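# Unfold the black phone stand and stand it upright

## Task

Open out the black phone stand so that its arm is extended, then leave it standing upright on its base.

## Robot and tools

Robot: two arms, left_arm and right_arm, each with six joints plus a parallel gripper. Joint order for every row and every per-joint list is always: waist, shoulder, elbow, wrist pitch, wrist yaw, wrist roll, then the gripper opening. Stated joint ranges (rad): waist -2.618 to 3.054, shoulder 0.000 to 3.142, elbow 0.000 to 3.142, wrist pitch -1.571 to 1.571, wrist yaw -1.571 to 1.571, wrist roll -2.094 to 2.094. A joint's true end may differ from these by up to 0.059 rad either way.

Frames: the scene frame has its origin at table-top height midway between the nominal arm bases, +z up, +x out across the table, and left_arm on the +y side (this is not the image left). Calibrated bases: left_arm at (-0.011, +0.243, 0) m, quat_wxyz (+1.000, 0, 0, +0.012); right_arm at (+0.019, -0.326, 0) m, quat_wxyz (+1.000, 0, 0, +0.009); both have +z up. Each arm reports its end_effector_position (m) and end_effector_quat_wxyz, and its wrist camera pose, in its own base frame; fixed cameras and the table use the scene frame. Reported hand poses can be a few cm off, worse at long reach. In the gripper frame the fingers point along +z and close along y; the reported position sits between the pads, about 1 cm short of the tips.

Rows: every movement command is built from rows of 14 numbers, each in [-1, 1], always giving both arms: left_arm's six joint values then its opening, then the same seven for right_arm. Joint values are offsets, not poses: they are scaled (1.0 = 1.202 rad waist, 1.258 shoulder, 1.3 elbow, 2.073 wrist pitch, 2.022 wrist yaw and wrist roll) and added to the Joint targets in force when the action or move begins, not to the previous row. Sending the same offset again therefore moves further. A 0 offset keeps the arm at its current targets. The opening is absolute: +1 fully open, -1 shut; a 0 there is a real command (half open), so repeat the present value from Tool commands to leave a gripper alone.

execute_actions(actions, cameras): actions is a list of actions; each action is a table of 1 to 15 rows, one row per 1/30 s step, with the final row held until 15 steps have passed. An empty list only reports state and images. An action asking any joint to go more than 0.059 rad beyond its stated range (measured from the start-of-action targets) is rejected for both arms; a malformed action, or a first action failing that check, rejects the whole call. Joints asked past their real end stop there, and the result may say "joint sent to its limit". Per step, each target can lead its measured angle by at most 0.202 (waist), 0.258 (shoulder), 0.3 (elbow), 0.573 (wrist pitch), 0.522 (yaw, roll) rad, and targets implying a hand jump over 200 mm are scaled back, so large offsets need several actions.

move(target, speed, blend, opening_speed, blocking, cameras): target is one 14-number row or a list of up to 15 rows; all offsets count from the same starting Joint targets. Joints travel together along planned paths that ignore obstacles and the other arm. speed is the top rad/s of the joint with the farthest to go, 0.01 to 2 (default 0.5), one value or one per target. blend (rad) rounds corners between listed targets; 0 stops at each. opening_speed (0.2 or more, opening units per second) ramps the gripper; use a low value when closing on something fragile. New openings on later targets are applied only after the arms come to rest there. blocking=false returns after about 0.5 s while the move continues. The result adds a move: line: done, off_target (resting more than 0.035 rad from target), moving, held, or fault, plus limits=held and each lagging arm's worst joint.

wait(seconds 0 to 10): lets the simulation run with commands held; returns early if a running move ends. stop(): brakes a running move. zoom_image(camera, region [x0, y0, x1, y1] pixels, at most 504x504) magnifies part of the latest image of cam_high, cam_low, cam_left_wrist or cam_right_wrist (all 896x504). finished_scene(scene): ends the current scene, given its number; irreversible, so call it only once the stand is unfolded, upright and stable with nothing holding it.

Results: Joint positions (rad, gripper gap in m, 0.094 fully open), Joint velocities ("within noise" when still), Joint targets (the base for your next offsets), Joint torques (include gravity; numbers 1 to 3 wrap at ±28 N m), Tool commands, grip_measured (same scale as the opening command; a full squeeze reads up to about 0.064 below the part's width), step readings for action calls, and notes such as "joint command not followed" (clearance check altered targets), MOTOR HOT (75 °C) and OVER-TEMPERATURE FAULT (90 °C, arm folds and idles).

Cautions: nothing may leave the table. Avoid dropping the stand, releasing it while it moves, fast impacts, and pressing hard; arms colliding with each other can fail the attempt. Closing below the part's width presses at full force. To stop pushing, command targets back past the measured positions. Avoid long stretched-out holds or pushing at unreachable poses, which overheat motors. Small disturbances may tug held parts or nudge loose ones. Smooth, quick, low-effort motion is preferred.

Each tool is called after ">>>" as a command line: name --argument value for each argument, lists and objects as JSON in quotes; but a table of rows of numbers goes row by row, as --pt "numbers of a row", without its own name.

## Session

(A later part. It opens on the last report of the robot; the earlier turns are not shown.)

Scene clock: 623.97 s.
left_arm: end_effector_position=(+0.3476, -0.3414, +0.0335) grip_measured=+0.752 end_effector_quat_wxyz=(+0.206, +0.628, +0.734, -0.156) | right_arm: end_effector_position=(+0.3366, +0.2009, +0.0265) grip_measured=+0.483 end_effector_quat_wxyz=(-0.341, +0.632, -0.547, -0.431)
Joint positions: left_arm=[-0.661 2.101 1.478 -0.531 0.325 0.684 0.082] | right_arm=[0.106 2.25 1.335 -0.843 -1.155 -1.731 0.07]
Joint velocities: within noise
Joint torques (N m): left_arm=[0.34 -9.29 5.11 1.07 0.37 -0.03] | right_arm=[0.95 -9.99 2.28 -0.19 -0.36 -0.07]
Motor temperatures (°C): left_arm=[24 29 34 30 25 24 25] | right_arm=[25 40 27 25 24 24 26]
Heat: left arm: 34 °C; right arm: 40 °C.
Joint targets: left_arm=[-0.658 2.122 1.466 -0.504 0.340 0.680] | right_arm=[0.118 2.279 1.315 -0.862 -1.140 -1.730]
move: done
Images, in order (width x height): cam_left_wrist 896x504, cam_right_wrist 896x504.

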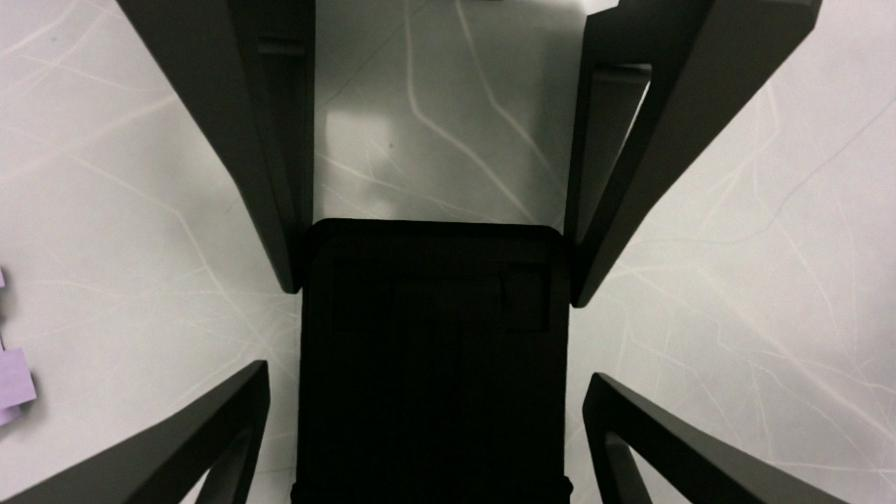

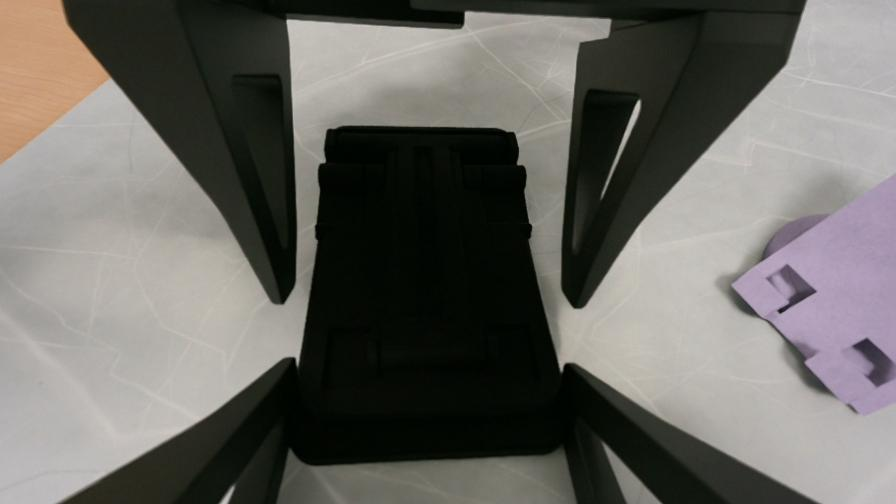

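>>> move --target '[-0.0108,0.0088,0,0.0114,0,0,0.6, 0,0,0,0,0,0,0.2]' --speed 0.06 --cameras '["cam_left_wrist","cam_right_wrist"]'

>>> zoom_image --camera "cam_left_wrist" --region '[220, 200, 660, 504]'

Scene clock: 631.37 s.
left_arm: end_effector_position=(+0.3484, -0.3448, +0.0332) grip_measured=+0.602 end_effector_quat_wxyz=(+0.211, +0.629, +0.731, -0.160) | right_arm: end_effector_position=(+0.3366, +0.2009, +0.0265) grip_measured=+0.483 end_effector_quat_wxyz=(-0.341, +0.632, -0.547, -0.431)
Joint positions: left_arm=[-0.663 2.106 1.478 -0.515 0.333 0.684 0.075] | right_arm=[0.106 2.25 1.335 -0.843 -1.155 -1.731 0.07]
Joint velocities: within noise
Joint torques (N m): left_arm=[-0.75 -8.73 5.03 1.16 0.28 -0.01] | right_arm=[0.92 -9.96 2.39 -0.21 -0.35 -0.07]
Motor temperatures (°C): left_arm=[24 29 34 31 25 24 25] | right_arm=[25 40 27 25 24 24 27]
Heat: left arm: 34 °C; right arm: 40 °C.
Joint targets: left_arm=[-0.671 2.134 1.466 -0.480 0.341 0.680] | right_arm=[0.118 2.279 1.315 -0.862 -1.140 -1.730]
move: done
Images, in order (width x height): cam_left_wrist 896x504, cam_right_wrist 896x504.

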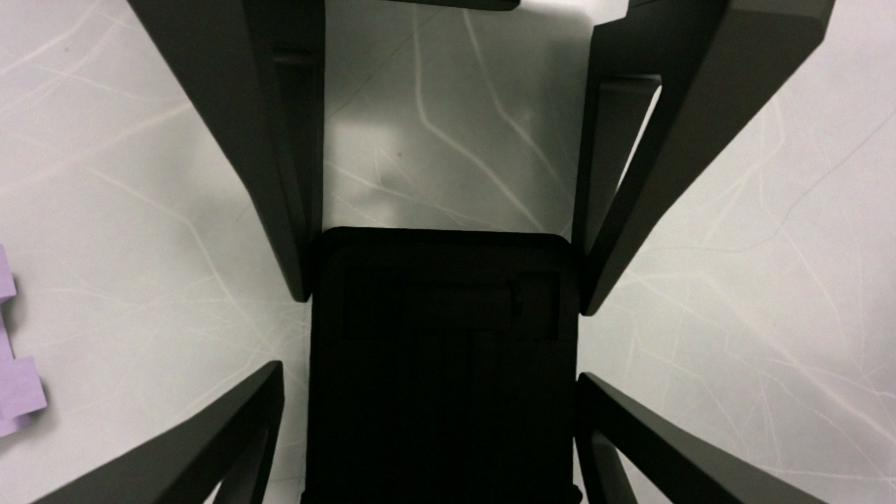

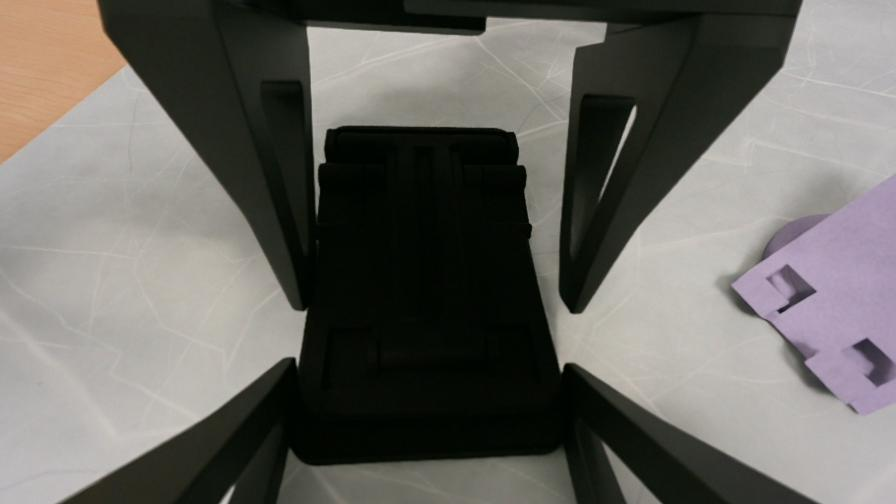

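Scaled by 1.145.

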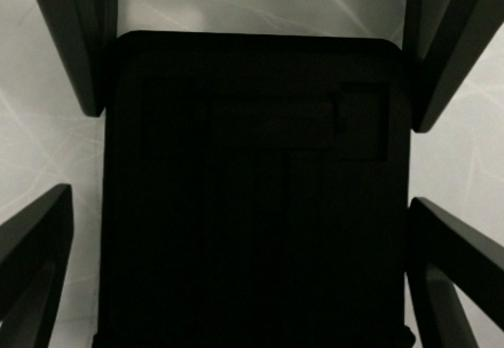

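>>> move --target '[-0.0035,0,0,-0.008,0,0,0.75, 0,0,0,0,0,0,0.2]' --speed 0.06 --cameras '["cam_left_wrist"]'

Scene clock: 640.07 s.
left_arm: end_effector_position=(+0.3487, -0.3450, +0.0333) grip_measured=+0.748 end_effector_quat_wxyz=(+0.212, +0.629, +0.731, -0.160) | right_arm: end_effector_position=(+0.3366, +0.2009, +0.0265) grip_measured=+0.483 end_effector_quat_wxyz=(-0.341, +0.632, -0.547, -0.431)
Joint positions: left_arm=[-0.663 2.106 1.478 -0.514 0.333 0.684 0.082] | right_arm=[0.106 2.25 1.335 -0.843 -1.155 -1.731 0.07]
Joint velocities: within noise
Joint torques (N m): left_arm=[-1.14 -8.7 5.11 0.96 0.27 -0.02] | right_arm=[0.72 -9.94 2.4 -0.19 -0.34 -0.01]
Motor temperatures (°C): left_arm=[24 29 34 31 25 24 25] | right_arm=[25 39 27 24 24 24 27]
Heat: left arm: 34 °C; right arm: 39 °C.
Joint targets: left_arm=[-0.675 2.134 1.466 -0.497 0.341 0.680] | right_arm=[0.118 2.279 1.315 -0.862 -1.140 -1.730]
move: done
Images, in order (width x height): cam_left_wrist 896x504.

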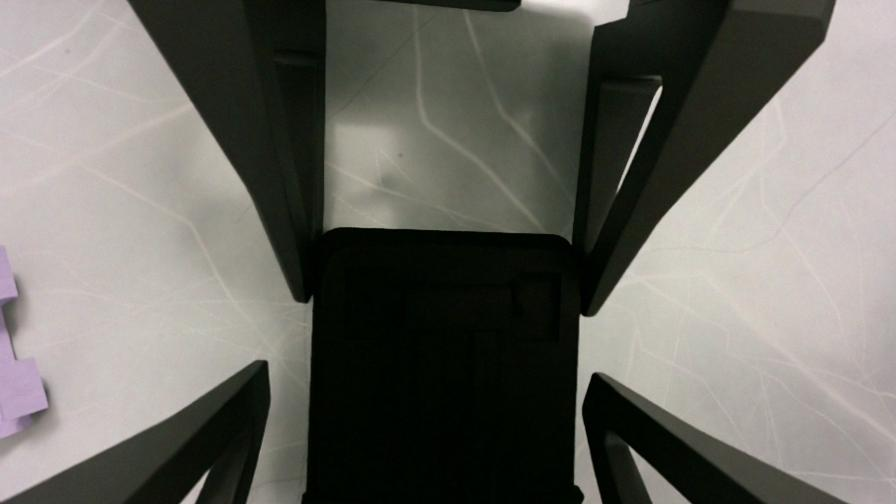

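>>> move --target '[-0.003,0.008,0,-0.01,0,0,0.75, 0,0,0,0,0,0,0.2]' --speed 0.06 --cameras '["cam_left_wrist"]'

Scene clock: 644.07 s.
left_arm: end_effector_position=(+0.3479, -0.3455, +0.0325) grip_measured=+0.748 end_effector_quat_wxyz=(+0.210, +0.629, +0.731, -0.162) | right_arm: end_effector_position=(+0.3366, +0.2010, +0.0266) grip_measured=+0.483 end_effector_quat_wxyz=(-0.341, +0.632, -0.547, -0.431)
Joint positions: left_arm=[-0.663 2.108 1.478 -0.514 0.338 0.684 0.082] | right_arm=[0.106 2.25 1.335 -0.843 -1.155 -1.731 0.07]
Joint velocities: within noise
Joint torques (N m): left_arm=[-1.51 -8.08 5.07 0.76 0.22 -0.01] | right_arm=[0.9 -10.15 2.43 -0.22 -0.33 -0.04]
Motor temperatures (°C): left_arm=[24 29 33 31 25 24 25] | right_arm=[25 39 27 24 24 24 27]
Heat: left arm: 33 °C; right arm: 39 °C.
Joint targets: left_arm=[-0.679 2.144 1.466 -0.517 0.341 0.680] | right_arm=[0.118 2.279 1.315 -0.862 -1.140 -1.730]
move: off_target (left_arm); left_arm: the shoulder is farthest, 0.036 rad from its target
Images, in order (width x height): cam_left_wrist 896x504.

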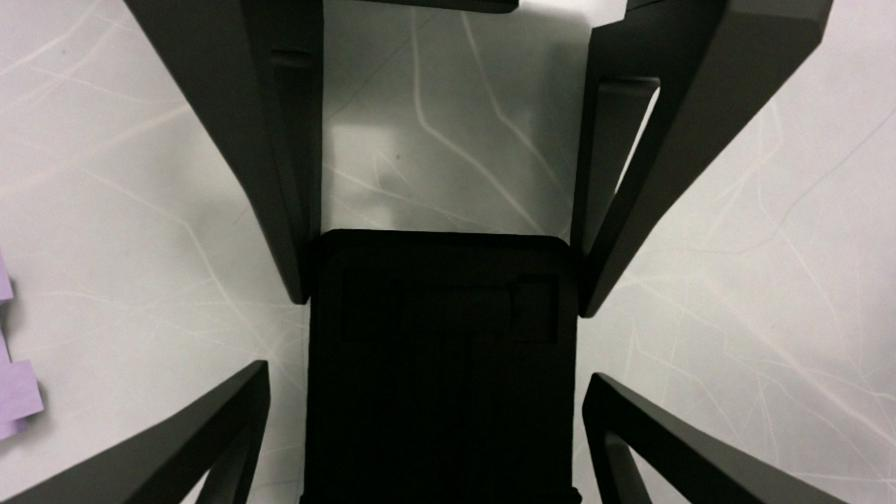

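>>> move --target '[0.004,0,0.0654,-0.034,0,0,0.75, 0,0,0,0,0,0,0.2]' --speed 0.06 --cameras '["cam_left_wrist"]'

Scene clock: 653.47 s.
left_arm: end_effector_position=(+0.3398, -0.3401, +0.0280) grip_measured=+0.748 end_effector_quat_wxyz=(+0.179, +0.629, +0.738, -0.162) | right_arm: end_effector_position=(+0.3366, +0.2009, +0.0265) grip_measured=+0.483 end_effector_quat_wxyz=(-0.341, +0.632, -0.547, -0.431)
Joint positions: left_arm=[-0.666 2.121 1.505 -0.592 0.334 0.684 0.082] | right_arm=[0.106 2.25 1.335 -0.843 -1.155 -1.732 0.07]
Joint velocities: within noise
Joint torques (N m): left_arm=[-0.76 -9.32 9.54 0.75 0.26 -0.03] | right_arm=[0.72 -9.84 2.24 -0.22 -0.4 -0.05]
Motor temperatures (°C): left_arm=[24 30 34 30 25 24 25] | right_arm=[25 39 27 24 24 24 27]
Heat: left arm: 34 °C; right arm: 39 °C.
Joint targets: left_arm=[-0.674 2.144 1.551 -0.588 0.340 0.680] | right_arm=[0.118 2.279 1.315 -0.862 -1.140 -1.730]
move: off_target (left_arm); left_arm: the elbow is farthest, 0.046 rad from its target
Images, in order (width x height): cam_left_wrist 896x504.

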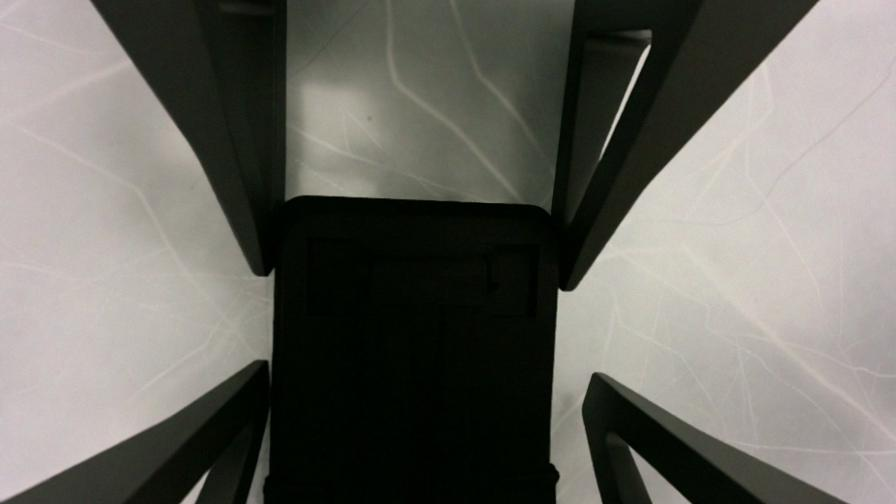

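>>> move --target '[0,-0.047,0.0146,-0.0116,0,0,0.75, 0,0,0,0,0,0,0.2]' --speed 0.06 --cameras '["cam_left_wrist"]'

Scene clock: 664.17 s.
left_arm: end_effector_position=(+0.3393, -0.3384, +0.0304) grip_measured=+0.748 end_effector_quat_wxyz=(+0.173, +0.629, +0.741, -0.159) | right_arm: end_effector_position=(+0.3366, +0.2009, +0.0265) grip_measured=+0.483 end_effector_quat_wxyz=(-0.341, +0.632, -0.547, -0.431)
Joint positions: left_arm=[-0.666 2.121 1.522 -0.622 0.328 0.684 0.082] | right_arm=[0.106 2.25 1.335 -0.843 -1.155 -1.732 0.07]
Joint velocities: within noise
Joint torques (N m): left_arm=[-0.77 -14.57 9.87 0.75 0.33 -0.03] | right_arm=[0.96 -10.06 2.37 -0.22 -0.32 -0.06]
Motor temperatures (°C): left_arm=[24 30 35 30 25 24 25] | right_arm=[25 39 27 24 24 24 27]
Heat: left arm: 35 °C; right arm: 39 °C.
Joint targets: left_arm=[-0.674 2.084 1.570 -0.612 0.340 0.680] | right_arm=[0.118 2.279 1.315 -0.862 -1.140 -1.730]
move: off_target (left_arm); left_arm: the elbow is farthest, 0.048 rad from its target
Images, in order (width x height): cam_left_wrist 896x504.

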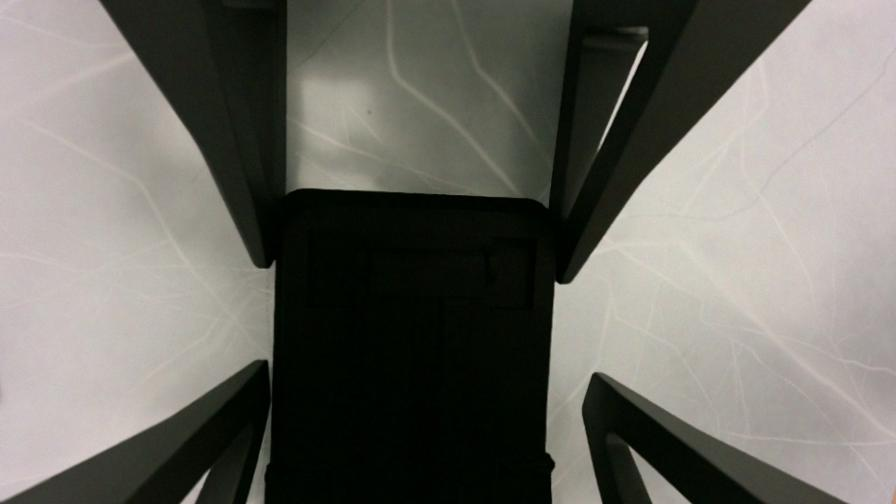

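>>> move --target '[0,-0.016,0,0.0,0,0,0.75, 0,0,0,0,0,0,0.2]' --speed 0.06 --cameras '["cam_left_wrist"]'

Scene clock: 667.17 s.
left_arm: end_effector_position=(+0.3393, -0.3384, +0.0304) grip_measured=+0.748 end_effector_quat_wxyz=(+0.173, +0.629, +0.741, -0.159) | right_arm: end_effector_position=(+0.3366, +0.2009, +0.0265) grip_measured=+0.483 end_effector_quat_wxyz=(-0.341, +0.632, -0.547, -0.431)
Joint positions: left_arm=[-0.666 2.121 1.522 -0.622 0.328 0.684 0.082] | right_arm=[0.106 2.25 1.335 -0.843 -1.155 -1.732 0.07]
Joint velocities: within noise
Joint torques (N m): left_arm=[-0.75 -16.46 9.77 0.78 0.34 -0.03] | right_arm=[0.73 -9.92 2.37 -0.2 -0.34 0.01]
Motor temperatures (°C): left_arm=[24 31 35 30 25 24 25] | right_arm=[25 39 27 24 24 24 27]
Heat: left arm: 35 °C; right arm: 39 °C.
Joint targets: left_arm=[-0.674 2.064 1.570 -0.612 0.341 0.680] | right_arm=[0.118 2.279 1.315 -0.862 -1.140 -1.730]
move: off_target (left_arm); left_arm: the shoulder is farthest, 0.057 rad from its target
Images, in order (width x height): cam_left_wrist 896x504.

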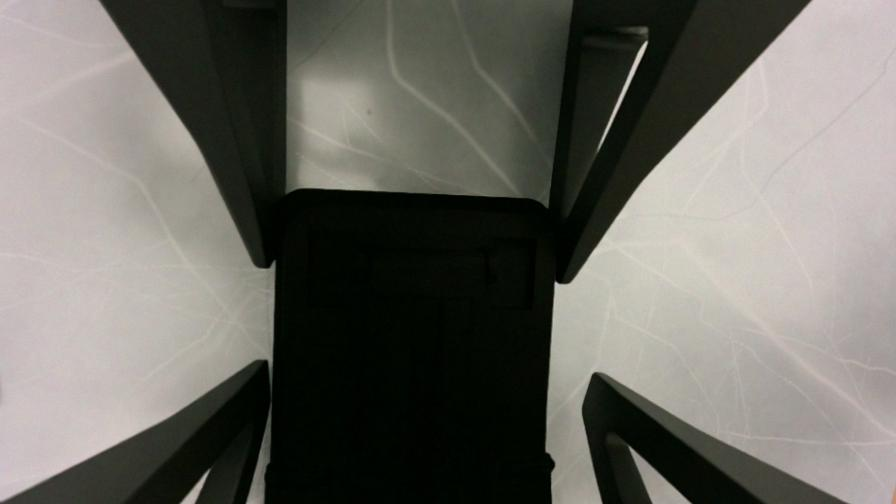

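>>> move --target '[0,-0.01,0,0.0,0,0,0.75, 0,0,0,0,0,0,0.2]' --speed 0.06 --cameras '["cam_left_wrist"]'

Scene clock: 671.83 s.
left_arm: end_effector_position=(+0.3399, -0.3389, +0.0347) grip_measured=+0.748 end_effector_quat_wxyz=(+0.177, +0.629, +0.740, -0.159) | right_arm: end_effector_position=(+0.3366, +0.2009, +0.0265) grip_measured=+0.483 end_effector_quat_wxyz=(-0.341, +0.632, -0.547, -0.431)
Joint positions: left_arm=[-0.666 2.112 1.522 -0.622 0.328 0.684 0.082] | right_arm=[0.106 2.25 1.335 -0.843 -1.155 -1.732 0.07]
Joint velocities: within noise
Joint torques (N m): left_arm=[-0.83 -16.72 9.88 0.81 0.33 -0.04] | right_arm=[0.73 -9.95 2 -0.19 -0.38 0]
Motor temperatures (°C): left_arm=[24 32 35 30 25 24 25] | right_arm=[25 39 27 24 24 24 27]
Heat: left arm: 35 °C; right arm: 39 °C.
Joint targets: left_arm=[-0.674 2.052 1.570 -0.612 0.341 0.680] | right_arm=[0.118 2.279 1.315 -0.862 -1.140 -1.730]
move: off_target (left_arm); left_arm: the shoulder is farthest, 0.060 rad from its target
Images, in order (width x height): cam_left_wrist 896x504.

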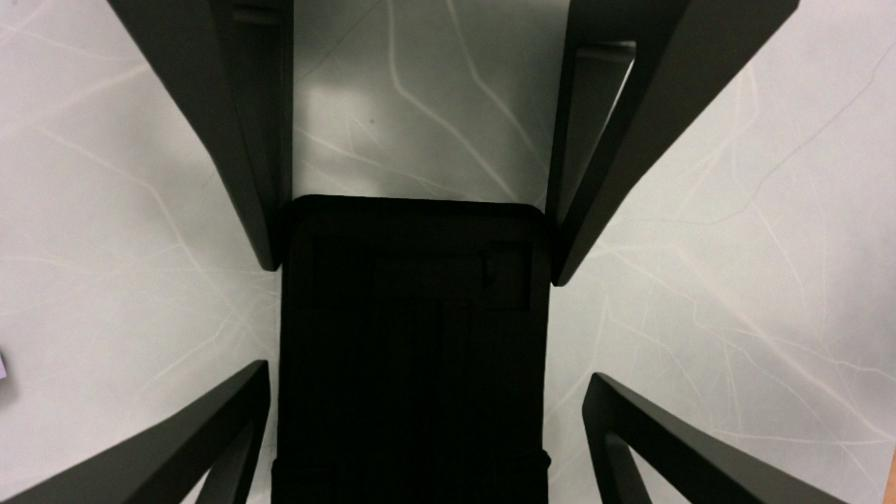

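>>> move --target '[0.001,0,0,0.0217,0,0,0.75, 0,0,0,0,0,0,0.2]' --speed 0.06 --cameras '["cam_left_wrist"]'

Scene clock: 677.13 s.
left_arm: end_effector_position=(+0.3416, -0.3402, +0.0356) grip_measured=+0.748 end_effector_quat_wxyz=(+0.182, +0.629, +0.739, -0.159) | right_arm: end_effector_position=(+0.3366, +0.2010, +0.0266) grip_measured=+0.483 end_effector_quat_wxyz=(-0.341, +0.632, -0.547, -0.431)
Joint positions: left_arm=[-0.666 2.112 1.522 -0.613 0.328 0.684 0.082] | right_arm=[0.106 2.25 1.335 -0.843 -1.155 -1.732 0.07]
Joint velocities: within noise
Joint torques (N m): left_arm=[-0.68 -16.76 9.89 1.17 0.34 -0.02] | right_arm=[0.81 -9.89 2.56 -0.15 -0.37 -0.06]
Motor temperatures (°C): left_arm=[24 34 35 30 25 24 25] | right_arm=[25 39 27 24 24 24 27]
Heat: left arm: 35 °C; right arm: 39 °C.
Joint targets: left_arm=[-0.672 2.052 1.570 -0.567 0.341 0.680] | right_arm=[0.118 2.279 1.315 -0.862 -1.141 -1.730]
move: off_target (left_arm); left_arm: the shoulder is farthest, 0.060 rad from its target
Images, in order (width x height): cam_left_wrist 896x504.

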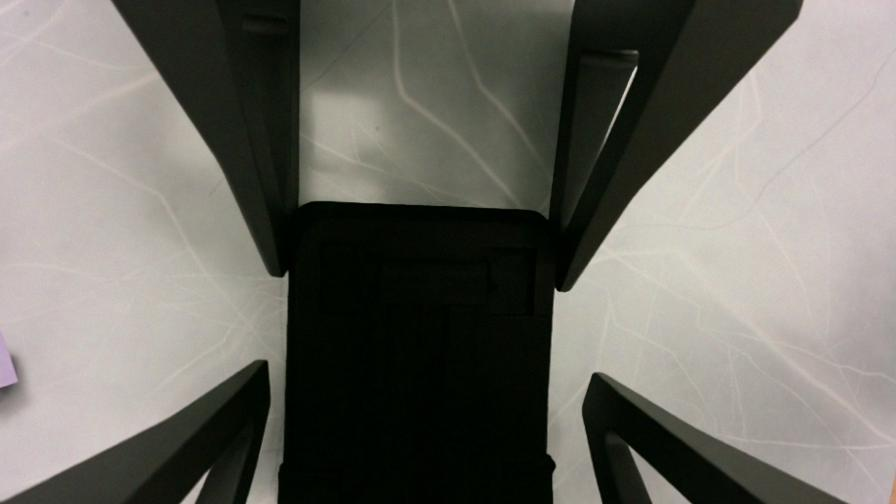

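>>> move --target '[0,0,0,0.009,0,0,0.6, 0,0,0,0,0,0,0.2]' --speed 0.06 --cameras '["cam_left_wrist","cam_right_wrist"]'

Scene clock: 679.40 s.
left_arm: end_effector_position=(+0.3433, -0.3414, +0.0368) grip_measured=+0.602 end_effector_quat_wxyz=(+0.187, +0.629, +0.737, -0.159) | right_arm: end_effector_position=(+0.3366, +0.2010, +0.0266) grip_measured=+0.483 end_effector_quat_wxyz=(-0.341, +0.632, -0.547, -0.431)
Joint positions: left_arm=[-0.666 2.111 1.522 -0.604 0.328 0.684 0.075] | right_arm=[0.106 2.25 1.335 -0.843 -1.155 -1.732 0.07]
Joint velocities: within noise
Joint torques (N m): left_arm=[-0.58 -16.59 9.87 1.28 0.34 -0.04] | right_arm=[0.77 -9.85 2.4 -0.18 -0.3 -0.02]
Motor temperatures (°C): left_arm=[24 34 35 30 25 24 25] | right_arm=[25 39 27 24 24 24 27]
Heat: left arm: 35 °C; right arm: 39 °C.
Joint targets: left_arm=[-0.672 2.052 1.570 -0.548 0.341 0.680] | right_arm=[0.118 2.279 1.315 -0.862 -1.140 -1.730]
move: off_target (left_arm); left_arm: the shoulder is farthest, 0.059 rad from its target
Images, in order (width x height): cam_left_wrist 896x504, cam_right_wrist 896x504.

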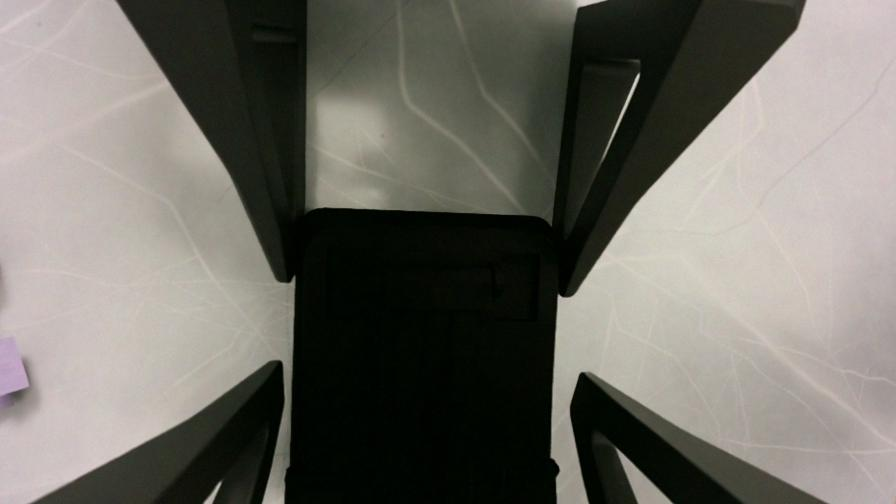

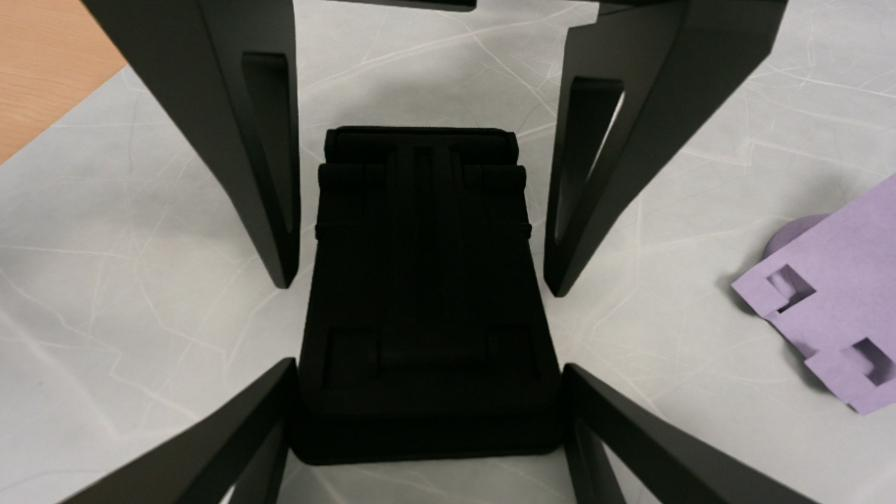

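>>> move --target '[0,0,0,0,0,0,0.3, 0,0,0,0,0,0,0.2]' --speed 0.06 --opening_speed 0.25 --cameras '["cam_left_wrist","cam_right_wrist"]'

Scene clock: 683.50 s.
left_arm: end_effector_position=(+0.3440, -0.3413, +0.0368) grip_measured=+0.302 end_effector_quat_wxyz=(+0.188, +0.629, +0.738, -0.157) | right_arm: end_effector_position=(+0.3366, +0.2010, +0.0266) grip_measured=+0.483 end_effector_quat_wxyz=(-0.341, +0.632, -0.547, -0.431)
Joint positions: left_arm=[-0.666 2.111 1.522 -0.602 0.325 0.684 0.061] | right_arm=[0.106 2.25 1.335 -0.843 -1.155 -1.732 0.07]
Joint velocities: left_arm=[-0.007 -0.007 0.007 -0.066 0.007 -0.007 0.016] | right_arm=[within noise]
Joint torques (N m): left_arm=[-0.65 -16.61 9.91 1.26 0.36 -0.02] | right_arm=[0.75 -10.02 2.54 -0.22 -0.35 -0.04]
Motor temperatures (°C): left_arm=[24 34 35 30 25 24 25] | right_arm=[25 39 27 24 24 24 27]
Heat: left arm: 35 °C; right arm: 39 °C.
Joint targets: left_arm=[-0.672 2.052 1.570 -0.549 0.340 0.680] | right_arm=[0.118 2.279 1.315 -0.862 -1.140 -1.730]
move: off_target (left_arm); left_arm: the shoulder is farthest, 0.059 rad from its target
Images, in order (width x height): cam_left_wrist 896x504, cam_right_wrist 896x504.

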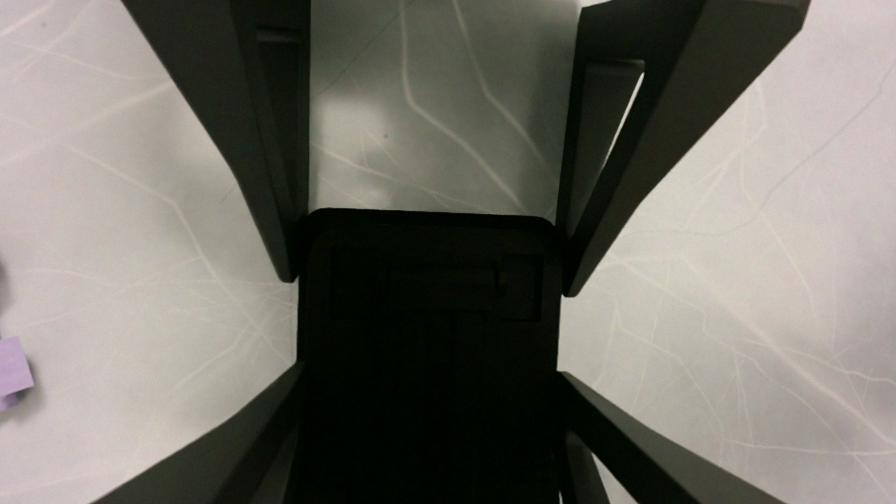

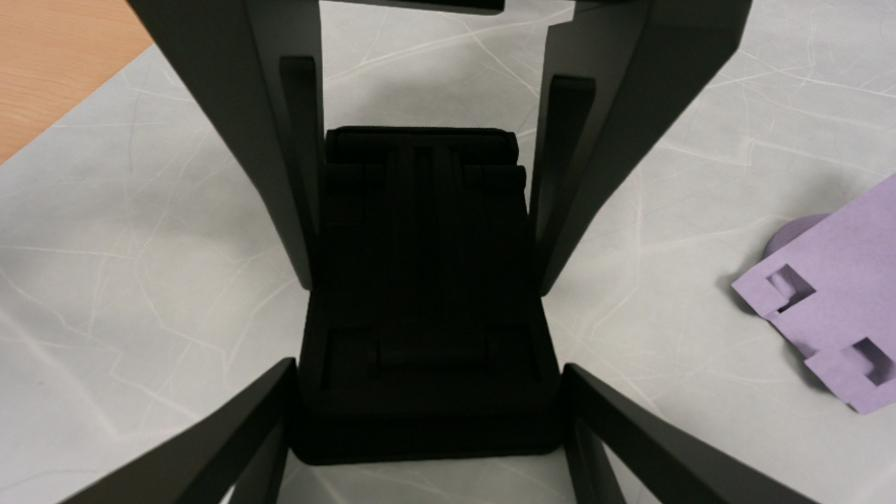

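>>> move --target '[0,0,0,0,0,0,0.1, 0,0,0,0,0,0,0.2]' --speed 0.06 --opening_speed 0.25 --cameras '["cam_left_wrist"]'

Scene clock: 686.07 s.
left_arm: end_effector_position=(+0.3440, -0.3413, +0.0368) grip_measured=+0.297 end_effector_quat_wxyz=(+0.188, +0.629, +0.738, -0.157) | right_arm: end_effector_position=(+0.3366, +0.2010, +0.0266) grip_measured=+0.483 end_effector_quat_wxyz=(-0.341, +0.632, -0.547, -0.431)
Joint positions: left_arm=[-0.666 2.111 1.522 -0.602 0.325 0.684 0.061] | right_arm=[0.106 2.25 1.335 -0.843 -1.155 -1.732 0.07]
Joint velocities: within noise
Joint torques (N m): left_arm=[-0.64 -16.64 9.88 1.26 0.36 -0.02] | right_arm=[0.75 -10.1 2.25 -0.23 -0.37 0.01]
Motor temperatures (°C): left_arm=[24 34 35 31 25 24 25] | right_arm=[25 39 27 24 24 24 27]
Heat: left arm: 35 °C; right arm: 39 °C.
Joint targets: left_arm=[-0.672 2.052 1.570 -0.549 0.340 0.680] | right_arm=[0.118 2.279 1.315 -0.862 -1.140 -1.730]
move: off_target (left_arm); left_arm: the shoulder is farthest, 0.059 rad from its target
Images, in order (width x height): cam_left_wrist 896x504.

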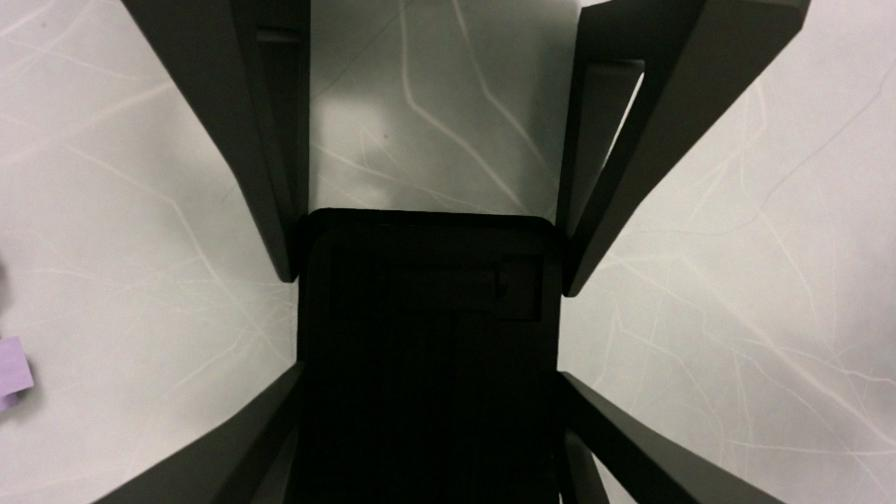

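>>> move --target '[0,0,0,0,0,0,0.1, 0,0.054,-0.052,0.032,0.18,0,0.2]' --speed 0.3 --cameras '["cam_left_wrist","cam_right_wrist"]'

Scene clock: 734.97 s.
left_arm: end_effector_position=(+0.3440, -0.3413, +0.0368) grip_measured=+0.297 end_effector_quat_wxyz=(+0.188, +0.629, +0.738, -0.157) | right_arm: end_effector_position=(+0.3329, +0.1996, +0.0210) grip_measured=+0.483 end_effector_quat_wxyz=(-0.335, +0.633, -0.550, -0.429)
Joint positions: left_arm=[-0.666 2.111 1.522 -0.602 0.325 0.684 0.061] | right_arm=[0.106 2.251 1.317 -0.828 -1.143 -1.728 0.07]
Joint velocities: within noise
Joint torques (N m): left_arm=[-0.62 -16.65 9.92 1.25 0.36 -0.02] | right_arm=[0.98 -3.96 -0.84 0.31 3.39 -0.02]
Motor temperatures (°C): left_arm=[24 36 36 32 25 24 26] | right_arm=[25 39 27 24 24 24 27]
Heat: left arm: 36 °C; right arm: 39 °C.
Joint targets: left_arm=[-0.672 2.052 1.570 -0.549 0.340 0.680] | right_arm=[0.118 2.346 1.247 -0.795 -0.776 -1.730]
move: off_target (left_arm, right_arm); left_arm: the shoulder is farthest, 0.059 rad from its target; right_arm: the wrist yaw is farthest, 0.366 rad from its target
Images, in order (width x height): cam_left_wrist 896x504, cam_right_wrist 896x504.

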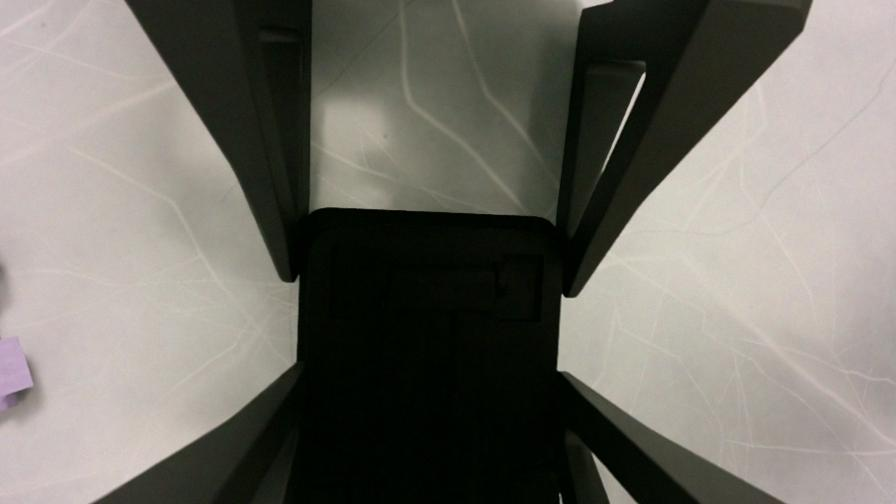

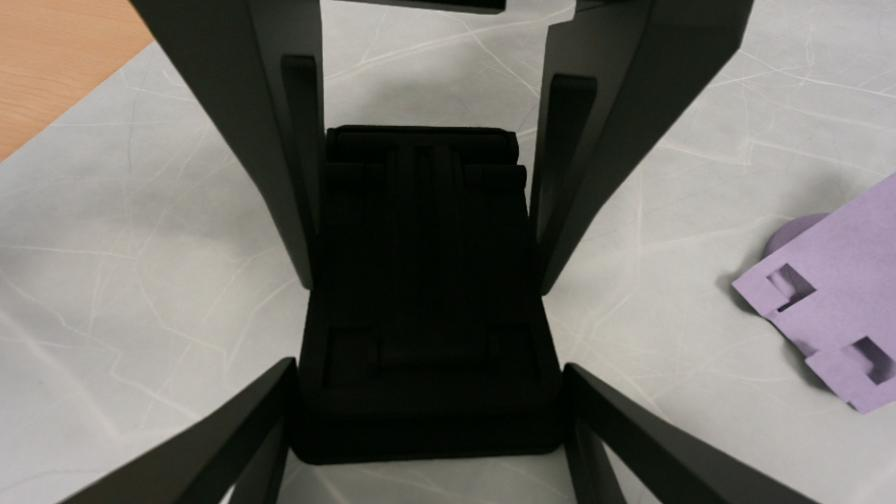

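>>> move --target '[0.023,-0.058,-0.044,0.0936,0.059,-0.001,0.1, 0,0,0,0,0,0,0.2]' --speed 0.15 --cameras '["cam_left_wrist","cam_right_wrist","cam_low"]'

>>> zoom_image --camera "cam_low" --region '[370, 245, 460, 300]'

Scene clock: 740.10 s.
left_arm: end_effector_position=(+0.3454, -0.3428, +0.0404) grip_measured=+0.296 end_effector_quat_wxyz=(+0.206, +0.625, +0.732, -0.177) | right_arm: end_effector_position=(+0.3328, +0.1994, +0.0207) grip_measured=+0.483 end_effector_quat_wxyz=(-0.334, +0.634, -0.551, -0.429)
Joint positions: left_arm=[-0.65 2.093 1.485 -0.547 0.371 0.683 0.061] | right_arm=[0.106 2.25 1.317 -0.828 -1.14 -1.727 0.07]
Joint velocities: within noise
Joint torques (N m): left_arm=[0.49 -21.85 8.2 2.7 1.22 -0.04] | right_arm=[0.88 -4.18 -1.14 0.35 3.35 -0.07]
Motor temperatures (°C): left_arm=[24 37 36 33 25 24 26] | right_arm=[25 38 27 24 28 24 27]
Heat: left arm: 37 °C; right arm: 38 °C.
Joint targets: left_arm=[-0.645 1.979 1.512 -0.354 0.460 0.678] | right_arm=[0.118 2.346 1.247 -0.795 -0.776 -1.730]
move: off_target (left_arm, right_arm); left_arm: the wrist pitch is farthest, 0.192 rad from its target; right_arm: the wrist yaw is farthest, 0.364 rad from its target
Images, in order (width x height): cam_low 896x504, cam_left_wrist 896x504, cam_right_wrist 896x504.

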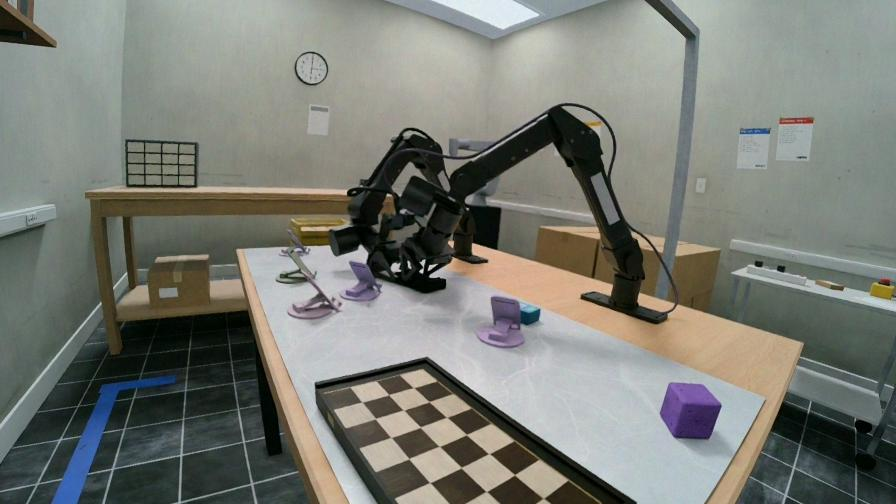

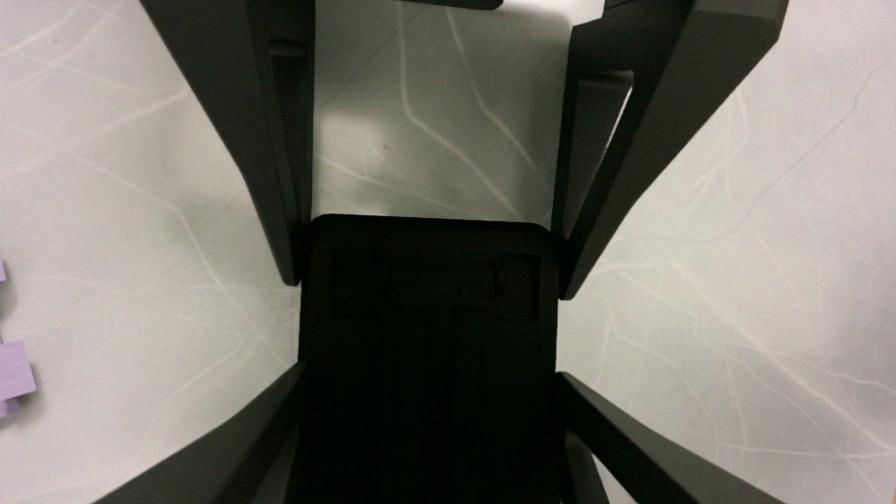

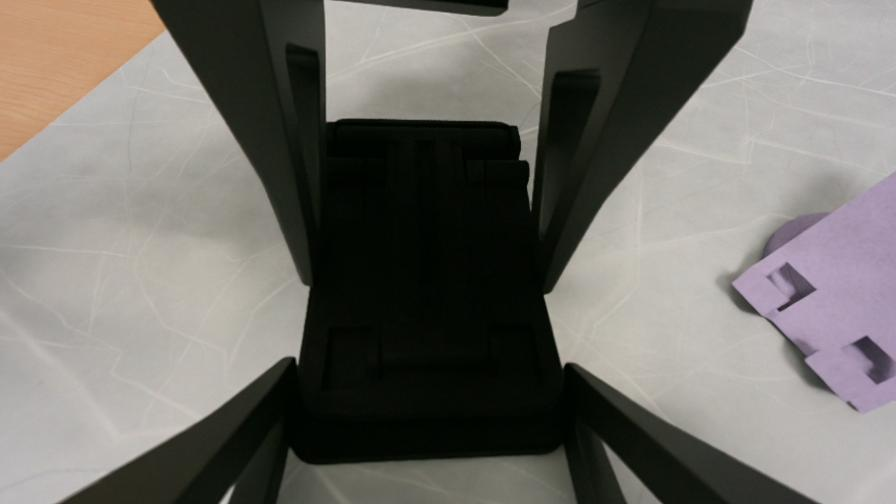

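Scaled by 5.600.

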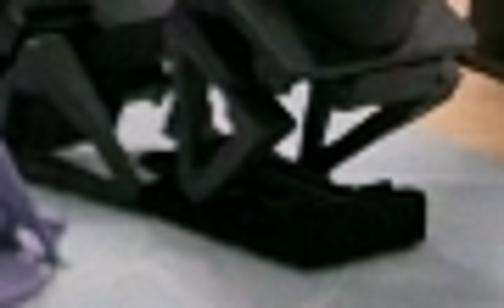

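>>> move --target '[0,-0.003,0.005,0.024,0.022,0,0.0, 0,0,0,0,0,0,0.2]' --speed 0.1 --cameras '["cam_left_wrist","cam_right_wrist"]'

Scene clock: 753.03 s.
left_arm: end_effector_position=(+0.3460, -0.3435, +0.0419) grip_measured=+0.296 end_effector_quat_wxyz=(+0.208, +0.623, +0.731, -0.185) | right_arm: end_effector_position=(+0.3329, +0.1994, +0.0209) grip_measured=+0.483 end_effector_quat_wxyz=(-0.333, +0.634, -0.551, -0.428)
Joint positions: left_arm=[-0.645 2.093 1.485 -0.542 0.388 0.683 0.061] | right_arm=[0.106 2.25 1.317 -0.828 -1.139 -1.726 0.07]
Joint velocities: within noise
Joint torques (N m): left_arm=[0.06 -22.17 8.66 3.16 1.54 -0.03] | right_arm=[0.85 -4.25 -1.11 0.32 3.4 -0.07]
Motor temperatures (°C): left_arm=[24 41 38 37 25 24 26] | right_arm=[25 36 26 24 34 24 28]
Heat: left arm: 41 °C; right arm: 36 °C.
Joint targets: left_arm=[-0.645 1.975 1.519 -0.304 0.504 0.678] | right_arm=[0.118 2.347 1.247 -0.795 -0.777 -1.730]
move: off_target (left_arm, right_arm); left_arm: the wrist pitch is farthest, 0.238 rad from its target; right_arm: the wrist yaw is farthest, 0.363 rad from its target
Images, in order (width x height): cam_left_wrist 896x504, cam_right_wrist 896x504.

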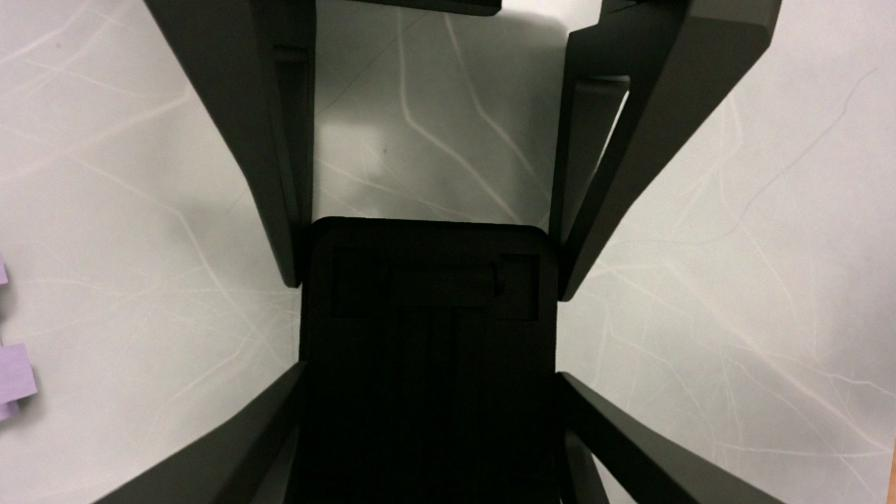

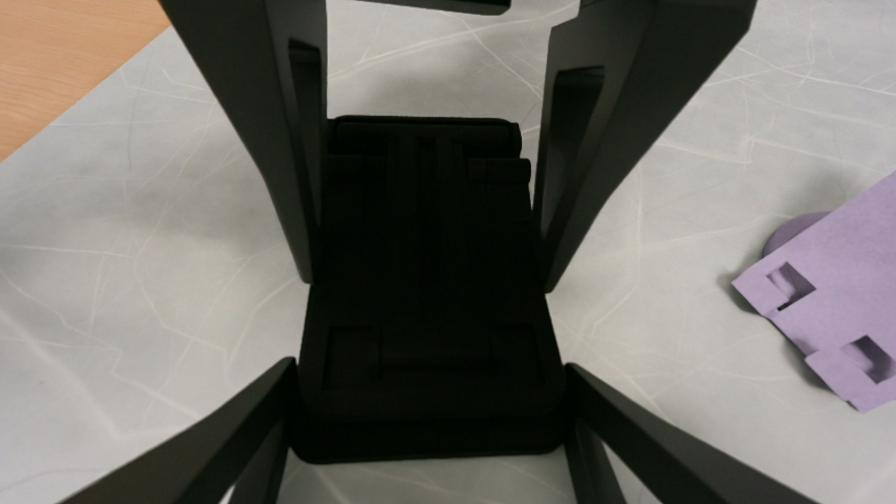

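>>> move --target '[0.006,-0.024,-0.01,0.035,0.03,0,0.0, 0,0,0,0,0,0,0.2]' --speed 0.1 --cameras '["cam_left_wrist","cam_right_wrist","cam_low"]'

>>> zoom_image --camera "cam_low" --region '[370, 245, 460, 300]'

Scene clock: 766.10 s.
left_arm: end_effector_position=(+0.3473, -0.3478, +0.0552) grip_measured=+0.292 end_effector_quat_wxyz=(+0.231, +0.619, +0.721, -0.208) | right_arm: end_effector_position=(+0.3337, +0.1986, +0.0219) grip_measured=+0.483 end_effector_quat_wxyz=(-0.334, +0.633, -0.553, -0.427)
Joint positions: left_arm=[-0.632 2.066 1.465 -0.502 0.442 0.679 0.061] | right_arm=[0.104 2.246 1.317 -0.828 -1.138 -1.721 0.07]
Joint velocities: within noise
Joint torques (N m): left_arm=[-0.55 -22.37 9.33 3.54 1.59 0.02] | right_arm=[1.29 -3.84 -1.14 0.32 3.37 -0.11]
Motor temperatures (°C): left_arm=[24 43 39 41 26 24 26] | right_arm=[25 34 26 24 38 24 28]
Heat: left arm: 43 °C; right arm: 38 °C.
Joint targets: left_arm=[-0.638 1.945 1.506 -0.232 0.565 0.678] | right_arm=[0.118 2.346 1.247 -0.795 -0.776 -1.730]
move: off_target (left_arm, right_arm); left_arm: the wrist pitch is farthest, 0.270 rad from its target; right_arm: the wrist yaw is farthest, 0.361 rad from its target
Images, in order (width x height): cam_low 896x504, cam_left_wrist 896x504, cam_right_wrist 896x504.

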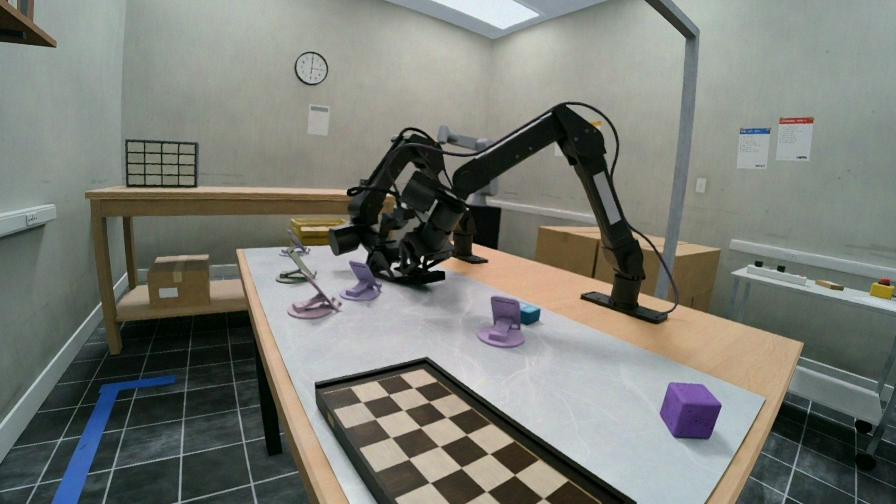

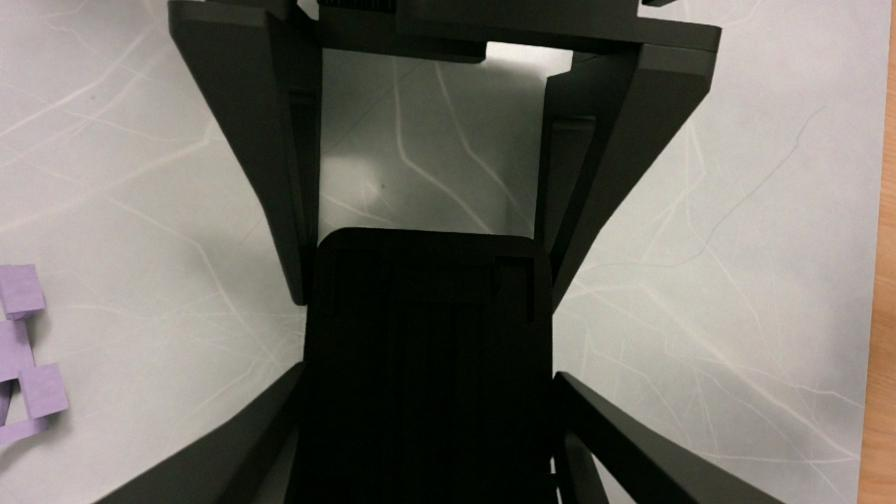

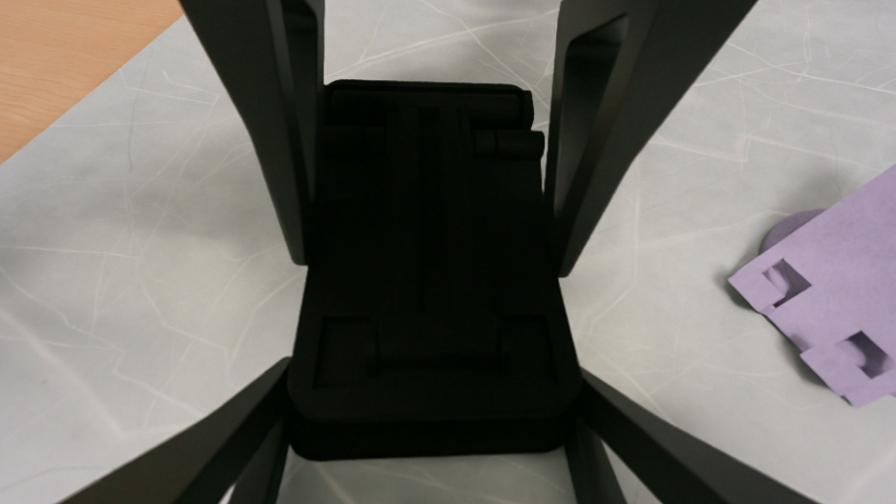

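Scaled by 5.600.

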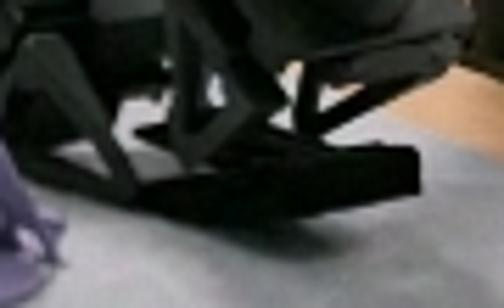

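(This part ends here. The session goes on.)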